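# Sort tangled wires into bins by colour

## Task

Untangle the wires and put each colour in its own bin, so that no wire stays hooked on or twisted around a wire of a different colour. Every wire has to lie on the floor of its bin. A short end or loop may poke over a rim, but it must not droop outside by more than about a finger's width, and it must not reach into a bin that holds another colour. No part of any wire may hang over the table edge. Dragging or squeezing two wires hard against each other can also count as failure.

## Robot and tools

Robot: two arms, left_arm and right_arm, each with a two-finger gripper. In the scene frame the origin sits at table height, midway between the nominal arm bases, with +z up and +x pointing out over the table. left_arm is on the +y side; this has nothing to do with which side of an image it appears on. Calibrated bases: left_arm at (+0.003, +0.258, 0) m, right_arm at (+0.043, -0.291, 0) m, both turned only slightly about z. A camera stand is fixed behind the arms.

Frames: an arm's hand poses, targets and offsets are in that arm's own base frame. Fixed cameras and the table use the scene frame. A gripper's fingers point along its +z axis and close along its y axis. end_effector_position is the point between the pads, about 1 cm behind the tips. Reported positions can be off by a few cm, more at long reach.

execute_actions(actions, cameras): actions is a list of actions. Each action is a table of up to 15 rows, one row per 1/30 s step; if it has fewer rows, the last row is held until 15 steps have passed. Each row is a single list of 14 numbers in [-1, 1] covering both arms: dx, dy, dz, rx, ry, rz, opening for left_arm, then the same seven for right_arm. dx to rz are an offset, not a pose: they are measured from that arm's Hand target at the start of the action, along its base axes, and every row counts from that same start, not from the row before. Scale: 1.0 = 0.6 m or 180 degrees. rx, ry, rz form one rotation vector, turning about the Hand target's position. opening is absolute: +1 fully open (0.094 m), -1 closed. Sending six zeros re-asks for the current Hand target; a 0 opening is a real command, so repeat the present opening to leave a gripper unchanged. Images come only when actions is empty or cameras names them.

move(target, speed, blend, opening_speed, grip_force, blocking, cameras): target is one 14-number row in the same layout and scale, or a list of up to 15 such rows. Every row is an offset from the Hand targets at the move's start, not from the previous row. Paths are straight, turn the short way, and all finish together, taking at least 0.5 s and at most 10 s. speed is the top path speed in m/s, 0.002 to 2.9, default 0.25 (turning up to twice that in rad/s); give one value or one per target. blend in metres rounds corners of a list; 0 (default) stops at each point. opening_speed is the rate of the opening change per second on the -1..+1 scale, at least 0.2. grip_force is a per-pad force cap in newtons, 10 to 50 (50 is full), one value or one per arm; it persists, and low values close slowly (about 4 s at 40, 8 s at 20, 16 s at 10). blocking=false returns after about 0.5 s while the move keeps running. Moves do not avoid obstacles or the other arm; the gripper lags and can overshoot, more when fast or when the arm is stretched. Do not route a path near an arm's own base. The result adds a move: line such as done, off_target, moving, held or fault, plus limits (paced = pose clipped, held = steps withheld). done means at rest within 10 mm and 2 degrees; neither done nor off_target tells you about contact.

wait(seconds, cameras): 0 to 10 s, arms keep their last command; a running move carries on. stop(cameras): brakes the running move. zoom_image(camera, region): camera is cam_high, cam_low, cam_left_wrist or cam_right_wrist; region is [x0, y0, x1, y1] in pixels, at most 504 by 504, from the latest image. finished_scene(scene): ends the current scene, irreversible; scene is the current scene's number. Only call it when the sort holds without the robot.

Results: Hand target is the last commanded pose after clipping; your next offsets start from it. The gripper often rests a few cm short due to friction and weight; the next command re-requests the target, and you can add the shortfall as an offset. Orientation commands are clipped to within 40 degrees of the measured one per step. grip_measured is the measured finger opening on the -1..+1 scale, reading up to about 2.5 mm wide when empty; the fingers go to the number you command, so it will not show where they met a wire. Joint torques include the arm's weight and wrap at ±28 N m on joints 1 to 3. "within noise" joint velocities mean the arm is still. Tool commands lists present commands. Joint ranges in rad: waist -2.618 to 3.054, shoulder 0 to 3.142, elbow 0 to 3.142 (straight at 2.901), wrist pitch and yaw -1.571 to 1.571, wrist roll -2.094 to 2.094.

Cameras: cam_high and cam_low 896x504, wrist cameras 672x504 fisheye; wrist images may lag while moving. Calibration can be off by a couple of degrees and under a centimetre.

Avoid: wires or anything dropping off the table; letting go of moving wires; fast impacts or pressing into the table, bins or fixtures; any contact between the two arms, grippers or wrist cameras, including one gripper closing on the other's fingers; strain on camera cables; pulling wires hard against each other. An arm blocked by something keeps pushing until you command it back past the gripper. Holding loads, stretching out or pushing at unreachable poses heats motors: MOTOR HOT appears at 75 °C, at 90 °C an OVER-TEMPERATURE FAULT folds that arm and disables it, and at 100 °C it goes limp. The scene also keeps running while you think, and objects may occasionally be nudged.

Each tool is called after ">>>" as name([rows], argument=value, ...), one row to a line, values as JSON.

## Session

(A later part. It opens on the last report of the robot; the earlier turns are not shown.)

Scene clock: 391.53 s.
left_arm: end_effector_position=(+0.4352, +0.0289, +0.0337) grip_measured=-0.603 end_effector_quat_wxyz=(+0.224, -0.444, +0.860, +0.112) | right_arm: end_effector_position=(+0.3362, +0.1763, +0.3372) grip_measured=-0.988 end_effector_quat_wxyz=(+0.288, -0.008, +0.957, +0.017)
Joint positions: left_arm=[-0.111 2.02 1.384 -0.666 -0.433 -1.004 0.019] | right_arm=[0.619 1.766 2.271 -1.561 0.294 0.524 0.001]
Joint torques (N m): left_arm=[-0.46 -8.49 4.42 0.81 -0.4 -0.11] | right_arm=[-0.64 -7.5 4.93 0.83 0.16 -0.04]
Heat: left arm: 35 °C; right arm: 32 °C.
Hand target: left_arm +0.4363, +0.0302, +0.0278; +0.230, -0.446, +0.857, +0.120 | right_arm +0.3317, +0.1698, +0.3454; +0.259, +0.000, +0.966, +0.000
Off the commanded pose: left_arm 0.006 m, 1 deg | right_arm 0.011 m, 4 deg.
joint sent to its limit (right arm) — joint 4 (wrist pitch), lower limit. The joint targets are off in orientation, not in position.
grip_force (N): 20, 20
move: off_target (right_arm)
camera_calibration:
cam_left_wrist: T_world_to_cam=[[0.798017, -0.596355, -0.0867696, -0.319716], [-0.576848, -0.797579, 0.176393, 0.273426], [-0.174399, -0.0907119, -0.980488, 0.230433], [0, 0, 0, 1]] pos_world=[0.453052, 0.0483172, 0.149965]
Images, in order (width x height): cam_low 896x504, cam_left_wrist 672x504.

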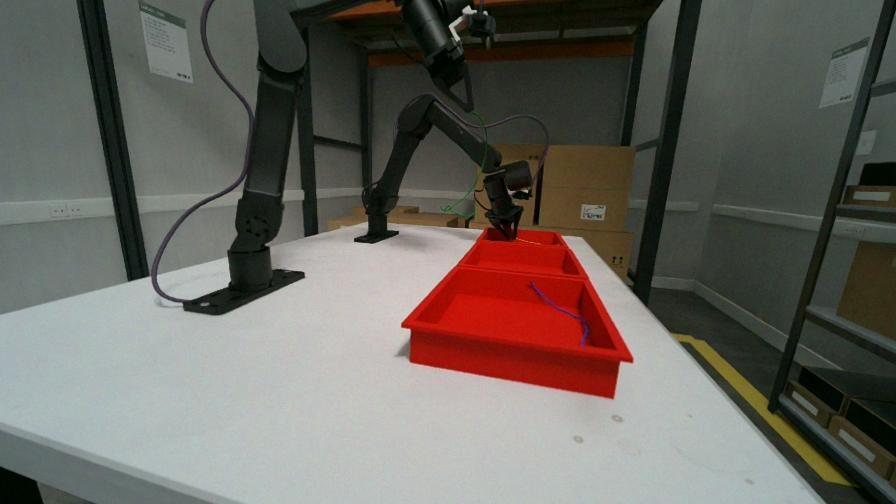

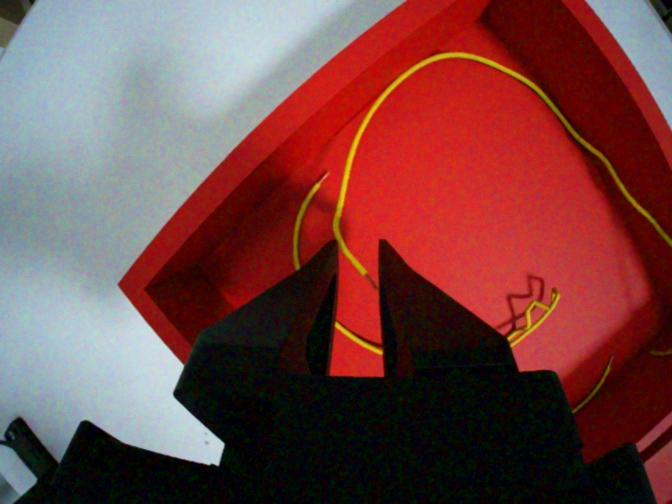

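>>> move([
  [-0.015,-0.02,0.045,0,0,0,-0.6,0,0,0,0,0,0,-1],
  [-0.015,-0.02,0.25,0,0,0,-0.6,0.1,0.0,0,0,0,0,-1],
  [-0.18,-0.05,0.28,0,0,-0.25,-0.6,0.1,0.05,0,0,0,0,-1],
], speed=[0.03,0.08,0.12], blend=[0,0.02,0], cameras=["all"])

>>> zoom_image(camera="cam_low", region=[400, 60, 600, 260])

>>> zoom_image(camera="cam_high", region=[400, 50, 620, 310])

Scene clock: 399.03 s.
left_arm: end_effector_position=(+0.3274, -0.0009, +0.1888) grip_measured=-0.603 end_effector_quat_wxyz=(+0.239, -0.085, +0.967, +0.026) | right_arm: end_effector_position=(+0.3894, +0.1978, +0.3380) grip_measured=-0.988 end_effector_quat_wxyz=(+0.309, -0.012, +0.951, +0.030)
Joint positions: left_arm=[-0.075 1.356 1.252 -0.996 -0.126 -0.219 0.019] | right_arm=[0.578 1.988 2.557 -1.562 0.269 0.473 0.001]
Joint torques (N m): left_arm=[0.49 -6.68 4.77 1.15 -0.01 0.09] | right_arm=[0.7 -6.17 7.88 0.93 0.29 0.06]
Heat: left arm: 36 °C; right arm: 32 °C.
Hand target: left_arm +0.3283, +0.0002, +0.1958; +0.258, -0.084, +0.962, +0.023 | right_arm +0.3917, +0.1998, +0.3454; +0.259, +0.000, +0.966, +0.000
Off the commanded pose: left_arm 0.007 m, 2 deg | right_arm 0.008 m, 7 deg.
joint read past its limit (right arm) — joint 4 (wrist pitch), lower limit.
joint sent to its limit (right arm) — joint 4 (wrist pitch), lower limit. The joint targets are off in orientation, not in position.
grip_force (N): 20, 20
move: off_target (right_arm)
camera_calibration:
cam_left_wrist: T_world_to_cam=[[0.151674, -0.98302, -0.103281, -0.0237001], [-0.966024, -0.169547, 0.195067, 0.284606], [-0.209266, 0.0701852, -0.975337, 0.371583], [0, 0, 0, 1]] pos_world=[0.356291, -0.00112326, 0.304453]
cam_right_wrist: T_world_to_cam=[[0.00566137, -0.989963, -0.141212, 0.249145], [-0.997745, -0.015036, 0.0654089, 0.376053], [-0.0668757, 0.140523, -0.987816, 0.454039], [0, 0, 0, 1]] pos_world=[0.404159, 0.188496, 0.459092]

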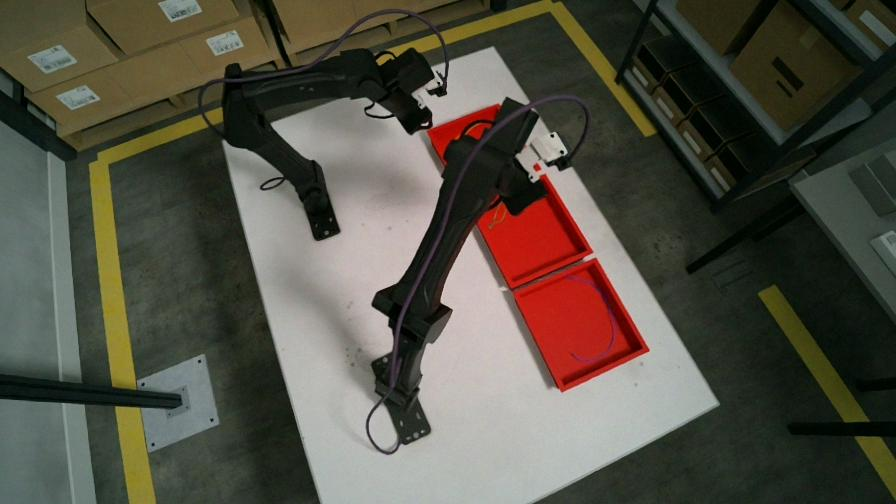

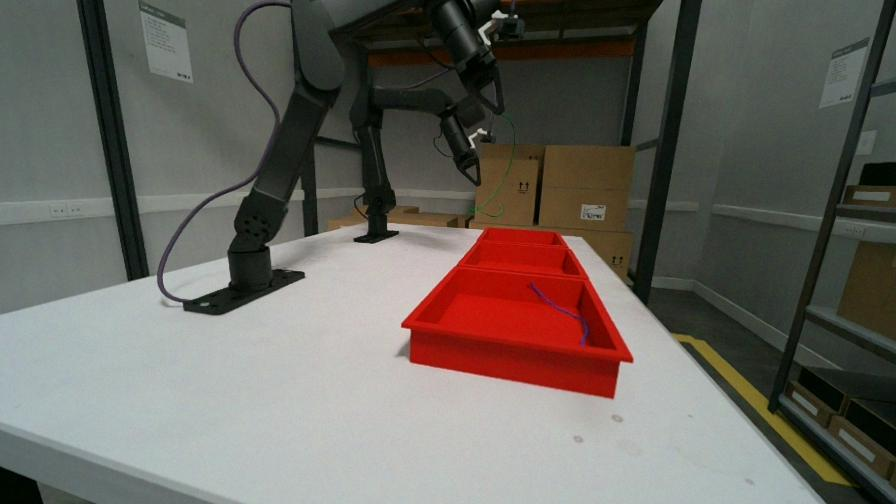

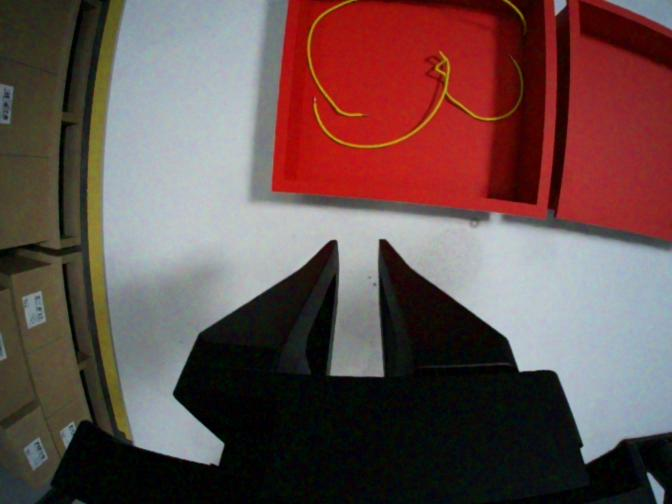

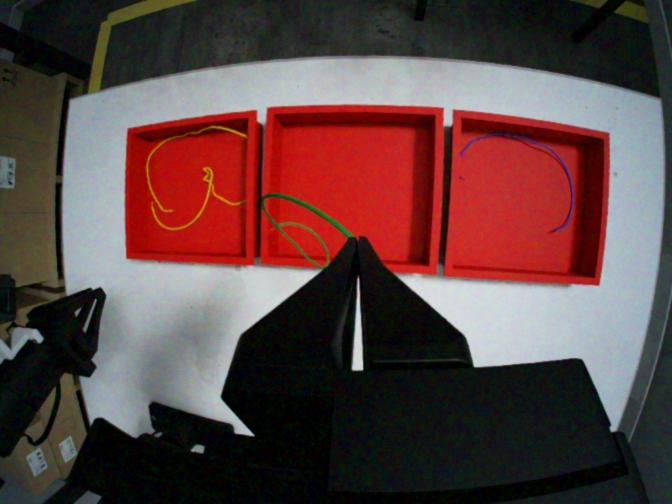

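Scaled by 2.520.

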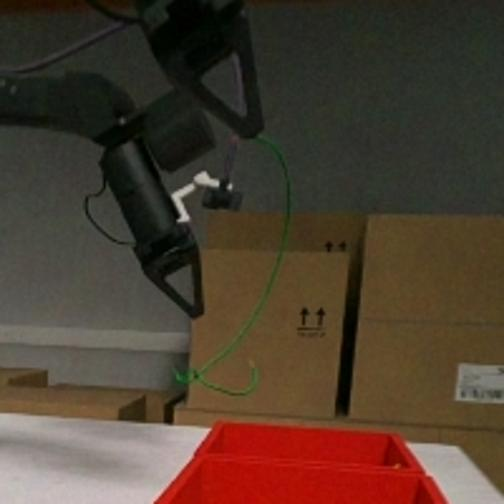

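Scaled by 1.938.

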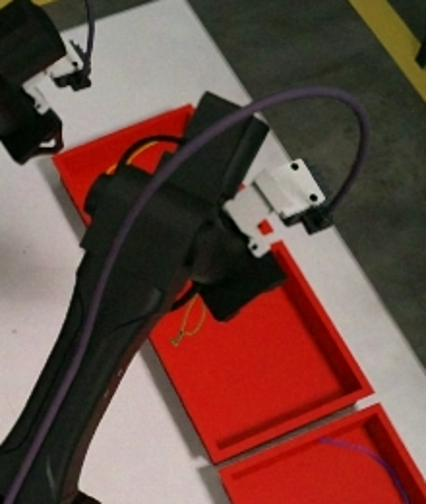

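>>> move([
  [0,0,0,0,0,0,-0.6,0.09,0.02,0,0,0,0,-1],
  [0,0,0,0,0,0,-0.6,0.1,0.02,-0.2,0,0,0,-1],
], speed=0.08, blend=[0.02,0], cameras=["all"])

>>> zoom_image(camera="cam_low", region=[420, 80, 620, 280])

>>> zoom_image(camera="cam_high", region=[400, 50, 620, 310])

Scene clock: 402.47 s.
left_arm: end_effector_position=(+0.3274, -0.0010, +0.1888) grip_measured=-0.603 end_effector_quat_wxyz=(+0.239, -0.084, +0.967, +0.026) | right_arm: end_effector_position=(+0.4515, +0.2169, +0.2111) grip_measured=-0.988 end_effector_quat_wxyz=(+0.243, -0.008, +0.970, -0.008)
Joint positions: left_arm=[-0.075 1.356 1.252 -0.996 -0.126 -0.219 0.019] | right_arm=[0.536 2.148 2.292 -1.289 0.253 0.465 0.001]
Joint torques (N m): left_arm=[0.49 -6.68 4.77 1.15 -0.02 0.09] | right_arm=[-0.72 -11.47 5.64 0.8 0.15 0.06]
Heat: left arm: 36 °C; right arm: 32 °C.
Hand target: left_arm +0.3283, +0.0002, +0.1958; +0.258, -0.084, +0.962, +0.023 | right_arm +0.4517, +0.2117, +0.2254; +0.259, +0.000, +0.966, +0.000
Off the commanded pose: left_arm 0.007 m, 2 deg | right_arm 0.015 m, 2 deg.
elbow stopped short (right arm): the move would have taken joint 3 (elbow) straighter than the controller allows.
grip_force (N): 20, 20
move: off_target (right_arm)
camera_calibration:
cam_left_wrist: T_world_to_cam=[[0.150849, -0.983143, -0.103316, -0.0234939], [-0.966153, -0.168747, 0.195125, 0.284618], [-0.20927, 0.0703849, -0.975322, 0.371587], [0, 0, 0, 1]] pos_world=[0.356291, -0.00122356, 0.304453]
cam_right_wrist: T_world_to_cam=[[-0.0354083, -0.997145, -0.0666936, 0.254173], [-0.979493, 0.0213817, 0.200342, 0.401916], [-0.198344, 0.0724197, -0.977453, 0.4021], [0, 0, 0, 1]] pos_world=[0.482428, 0.215734, 0.329465]

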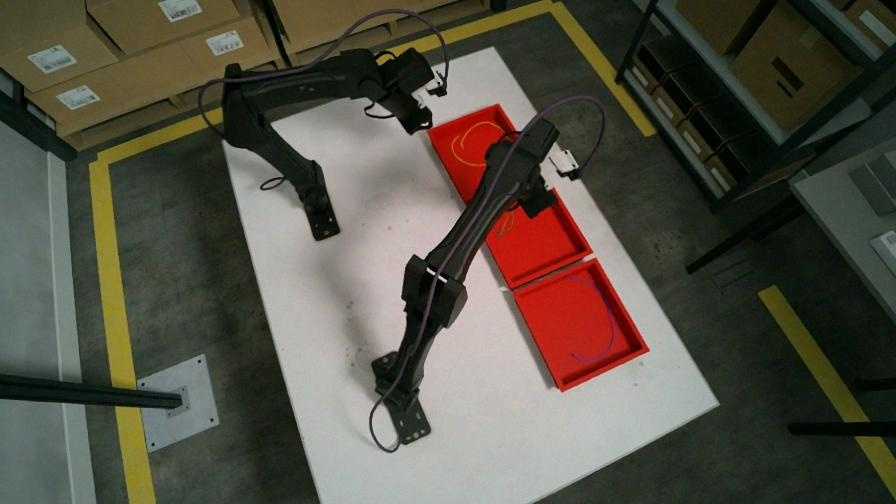

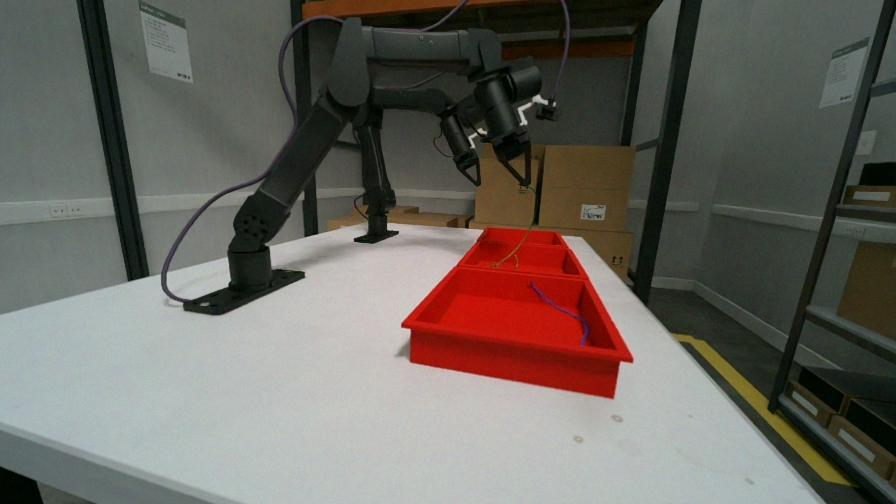

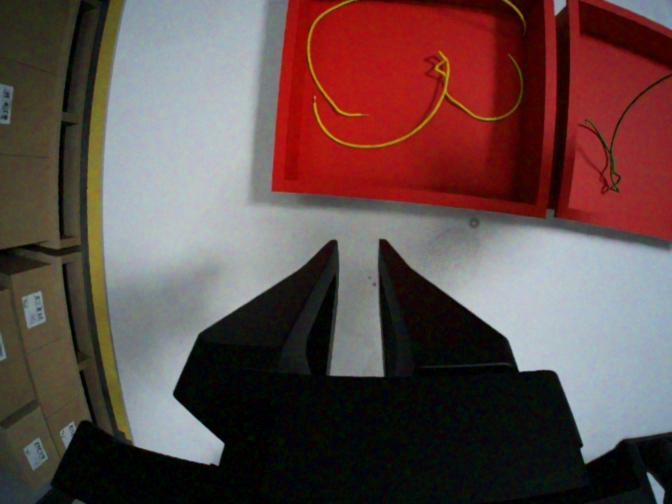

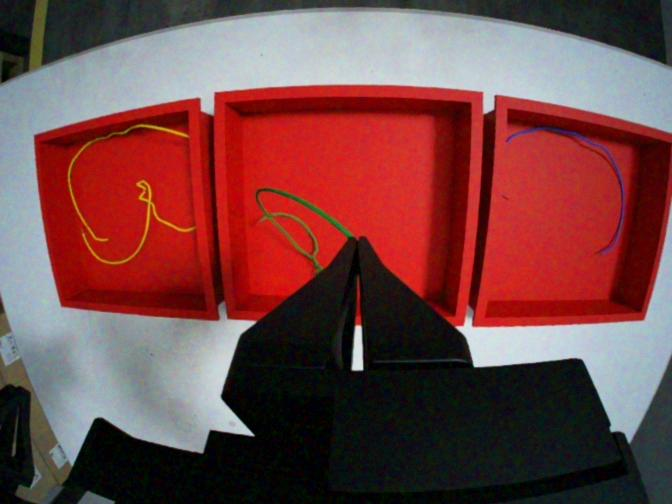

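Scaled by 2.520.

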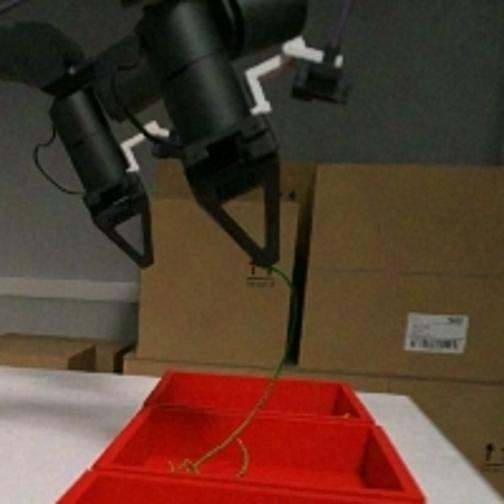

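Scaled by 1.938.

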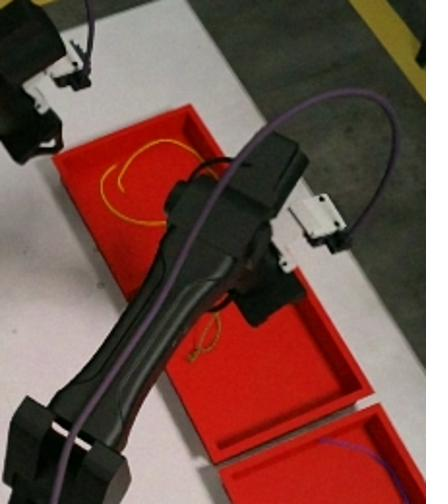

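>>> move(target=[0,0,0,0,0,0,-0.6,-0.033,-0.033,-0.323,0,0,0,-1], speed=0.07, cameras=["cam_low","cam_right_wrist"])

>>> zoom_image(camera="cam_low", region=[420, 130, 620, 330])

Scene clock: 406.10 s.
left_arm: end_effector_position=(+0.3274, -0.0010, +0.1888) grip_measured=-0.603 end_effector_quat_wxyz=(+0.239, -0.084, +0.967, +0.026) | right_arm: end_effector_position=(+0.4296, +0.1949, +0.0331) grip_measured=-0.988 end_effector_quat_wxyz=(+0.255, -0.002, +0.967, +0.000)
Joint positions: left_arm=[-0.075 1.356 1.252 -0.996 -0.126 -0.219 0.019] | right_arm=[0.517 2.008 1.34 -0.443 0.245 0.456 0.001]
Joint torques (N m): left_arm=[0.49 -6.67 4.77 1.15 -0.01 0.09] | right_arm=[-0.66 -7.86 6 0.89 0.15 -0.03]
Heat: left arm: 36 °C; right arm: 32 °C.
Hand target: left_arm +0.3283, +0.0002, +0.1958; +0.258, -0.084, +0.962, +0.023 | right_arm +0.4319, +0.1918, +0.0316; +0.259, +0.000, +0.966, +0.000
Off the commanded pose: left_arm 0.007 m, 2 deg | right_arm 0.004 m, 0 deg.
grip_force (N): 20, 20
move: done
camera_calibration:
cam_right_wrist: T_world_to_cam=[[-0.0415323, -0.995397, -0.0863722, 0.222491], [-0.984072, 0.0257978, 0.175887, 0.418538], [-0.172849, 0.0923015, -0.980614, 0.210686], [0, 0, 0, 1]] pos_world=[0.457529, 0.191223, 0.152203]
Images, in order (width x height): cam_low 896x504, cam_right_wrist 672x504.

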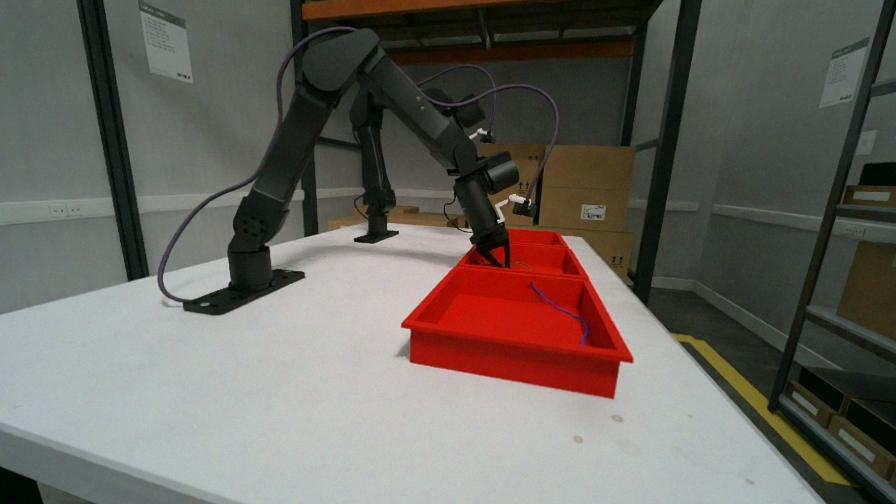

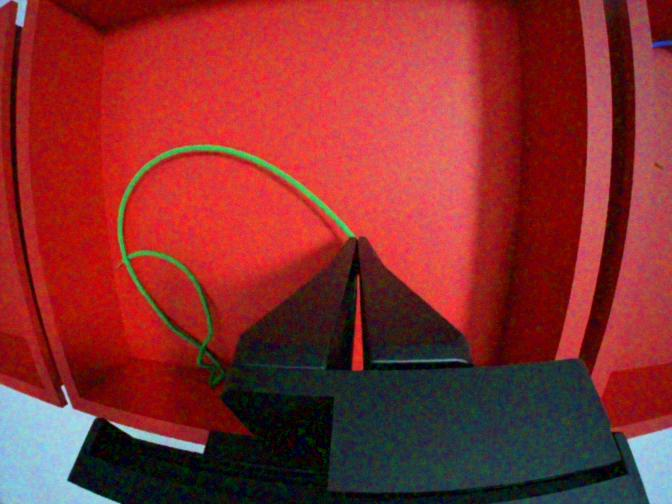

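Scaled by 2.520.

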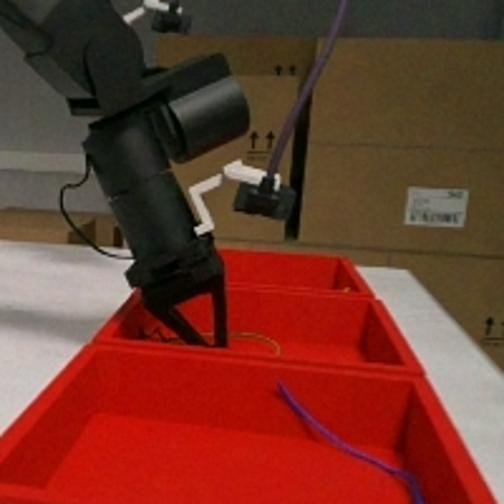

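Green lies fully inside bin 2. Opening slowly, then retreating.

>>> move([
  [0,0,0,0,0,0,-0.6,0,0,-0.01,0,0,0,-1],
  [0,0,0,0,0,0,-0.6,0,0,-0.01,0,0,0,-0.5],
], opening_speed=0.3, speed=0.03, cameras=["cam_low","cam_right_wrist"])

Scene clock: 409.63 s.
left_arm: end_effector_position=(+0.3274, -0.0010, +0.1888) grip_measured=-0.603 end_effector_quat_wxyz=(+0.239, -0.084, +0.967, +0.026) | right_arm: end_effector_position=(+0.4305, +0.1957, +0.0317) grip_measured=-0.503 end_effector_quat_wxyz=(+0.259, -0.001, +0.966, +0.003)
Joint positions: left_arm=[-0.075 1.356 1.252 -0.996 -0.126 -0.219 0.019] | right_arm=[0.517 2.008 1.329 -0.422 0.244 0.455 0.023]
Joint torques (N m): left_arm=[0.49 -6.68 4.77 1.15 -0.01 0.09] | right_arm=[-0.64 -7.17 5.87 0.95 0.15 -0.02]
Heat: left arm: 35 °C; right arm: 33 °C.
Hand target: left_arm +0.3283, +0.0002, +0.1958; +0.258, -0.084, +0.962, +0.023 | right_arm +0.4318, +0.1918, +0.0255; +0.259, +0.000, +0.966, +0.000
Off the commanded pose: left_arm 0.007 m, 2 deg | right_arm 0.007 m, 0 deg.
grip_force (N): 20, 20
move: done
camera_calibration:
cam_right_wrist: T_world_to_cam=[[-0.039901, -0.994897, -0.0926667, 0.222595], [-0.9856, 0.0239371, 0.16739, 0.420986], [-0.164318, 0.0980113, -0.981526, 0.204639], [0, 0, 0, 1]] pos_world=[0.457431, 0.191325, 0.151017]
Images, in order (width x height): cam_low 896x504, cam_right_wrist 672x504.

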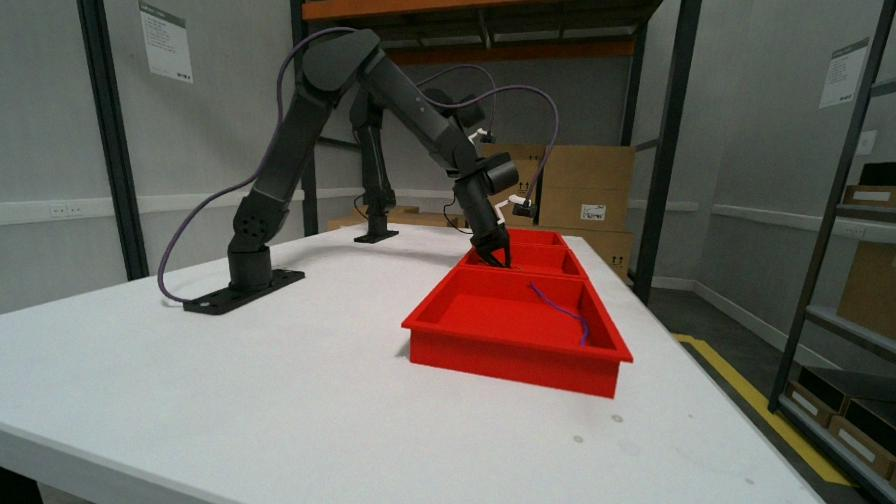

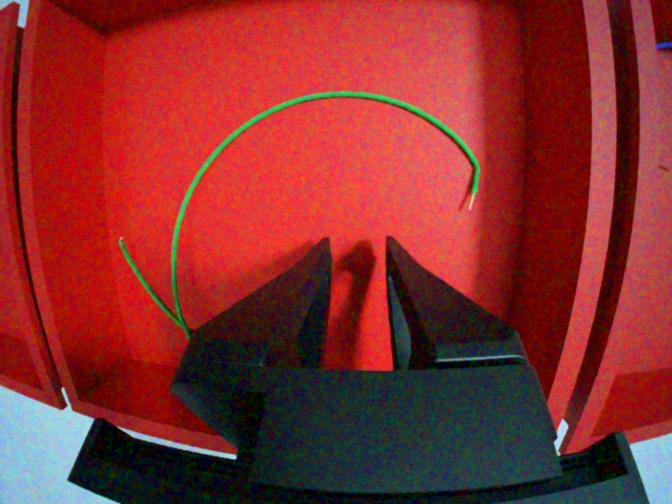

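>>> move([
  [0,0,0,0,0,0,-0.6,0,0,0.12,0,0,0,-0.5],
  [0,0,0,0,0,0,-0.6,-0.02,0,0.26,0,0,0,-0.5],
  [-0.1,0.03,0.05,0,0,0,-0.6,-0.22,-0.2,0.26,0,0,0,-0.5],
], speed=[0.05,0.08,0.14], blend=[0.01,0.03,0], cameras=["all"])

>>> zoom_image(camera="cam_high", region=[400, 80, 680, 400])

>>> zoom_image(camera="cam_low", region=[390, 180, 650, 400])

>>> zoom_image(camera="cam_right_wrist", region=[0, 0, 500, 260])

Scene clock: 414.20 s.
left_arm: end_effector_position=(+0.2732, +0.0177, +0.2235) grip_measured=-0.603 end_effector_quat_wxyz=(+0.256, -0.086, +0.963, +0.024) | right_arm: end_effector_position=(+0.3019, +0.0741, +0.1809) grip_measured=-0.503 end_effector_quat_wxyz=(+0.256, +0.000, +0.967, -0.001)
Joint positions: left_arm=[0.003 1.149 1.239 -1.147 -0.089 -0.151 0.019] | right_arm=[0.332 1.269 1.144 -0.953 0.164 0.29 0.023]
Joint torques (N m): left_arm=[0.44 -3.81 5.23 0.87 0.02 0.11] | right_arm=[-0.53 -3.95 6.26 0.83 0.08 -0.01]
Heat: left arm: 35 °C; right arm: 33 °C.
Hand target: left_arm +0.2683, +0.0182, +0.2257; +0.258, -0.084, +0.962, +0.023 | right_arm +0.2998, +0.0718, +0.1816; +0.259, +0.000, +0.966, +0.000
Off the commanded pose: left_arm 0.005 m, 0 deg | right_arm 0.003 m, 0 deg.
grip_force (N): 20, 20
move: done
camera_calibration:
cam_left_wrist: T_world_to_cam=[[0.155729, -0.983156, -0.095671, 0.00360155], [-0.972094, -0.169734, 0.161934, 0.237645], [-0.175445, 0.0677834, -0.982153, 0.385079], [0, 0, 0, 1]] pos_world=[0.298013, 0.0177755, 0.340068]
cam_right_wrist: T_world_to_cam=[[-0.0450578, -0.995392, -0.0846406, 0.110444], [-0.984177, 0.0296963, 0.174684, 0.269893], [-0.171365, 0.0911722, -0.98098, 0.344456], [0, 0, 0, 1]] pos_world=[0.329627, 0.0705152, 0.300107]

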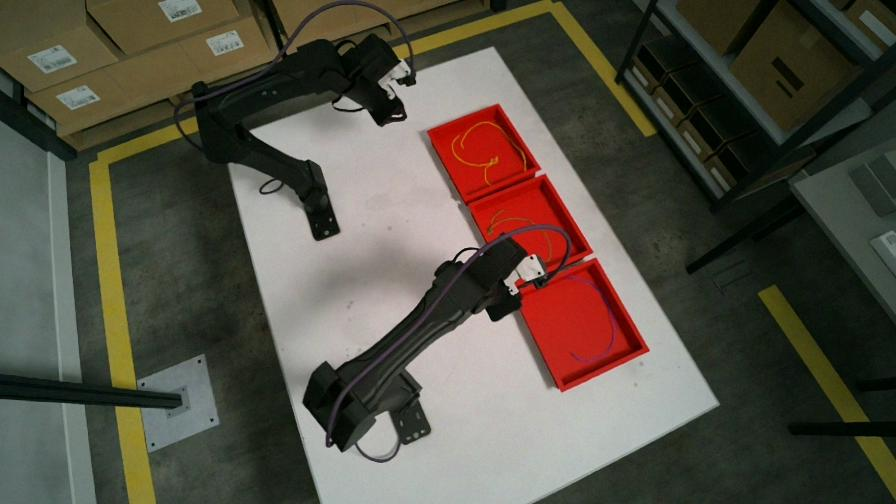

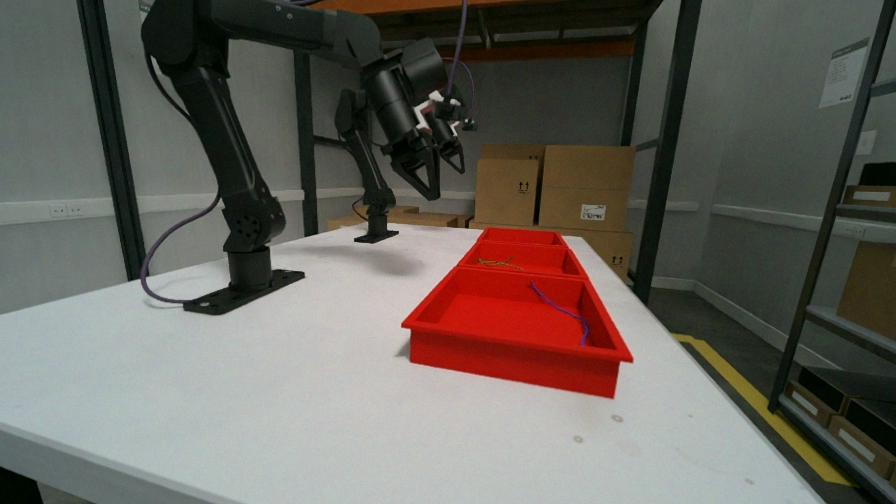

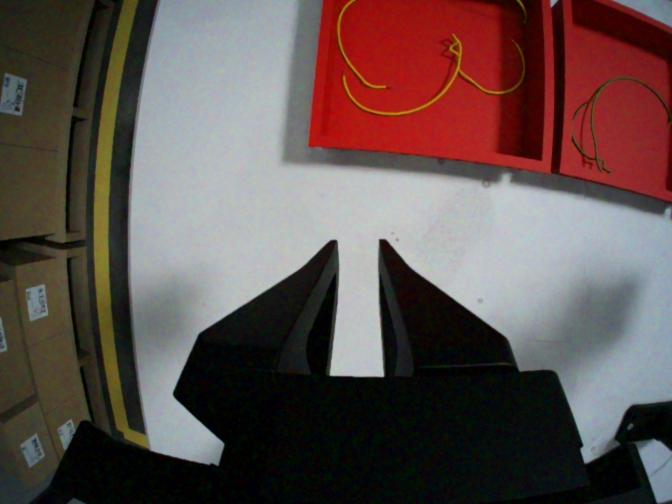

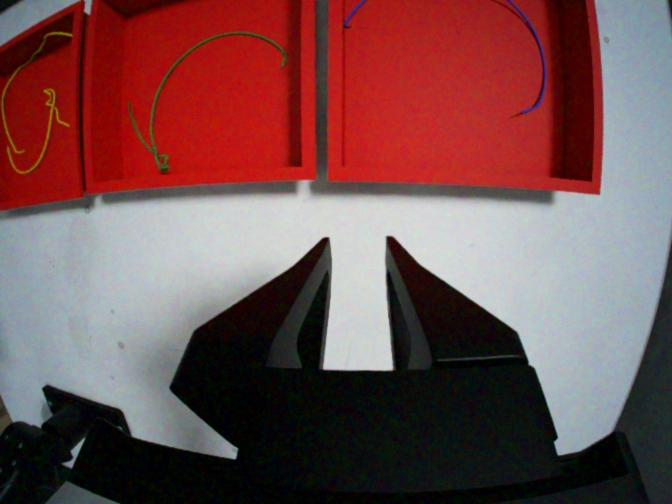

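Scaled by 1.575.

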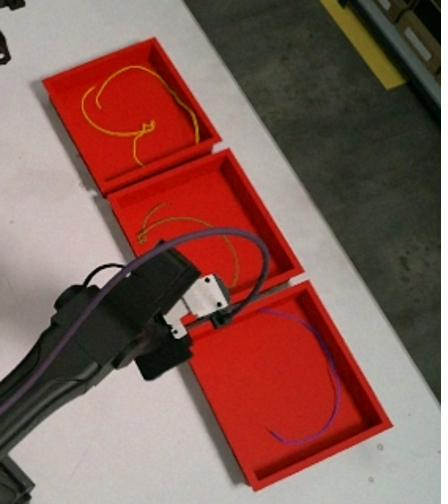

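Scaled by 1.938.

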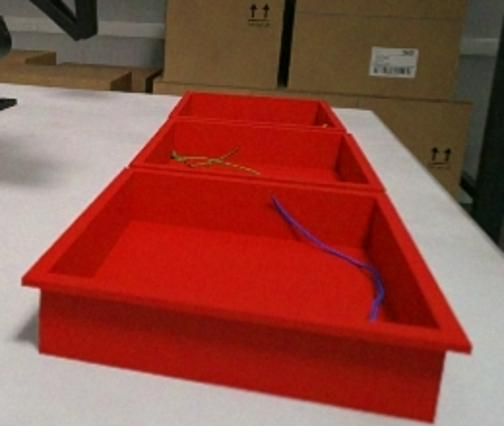

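Scaled by 1.008 from the camera's 672x504 image, which has a finer 960x720 frame.

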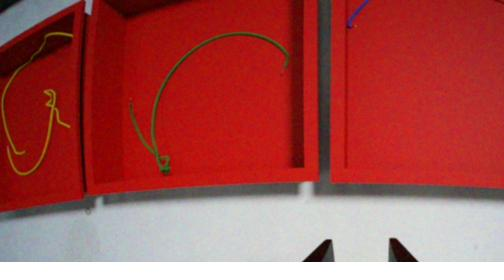

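>>> finished_scene(scene=1)

The scene is finished: the task was done.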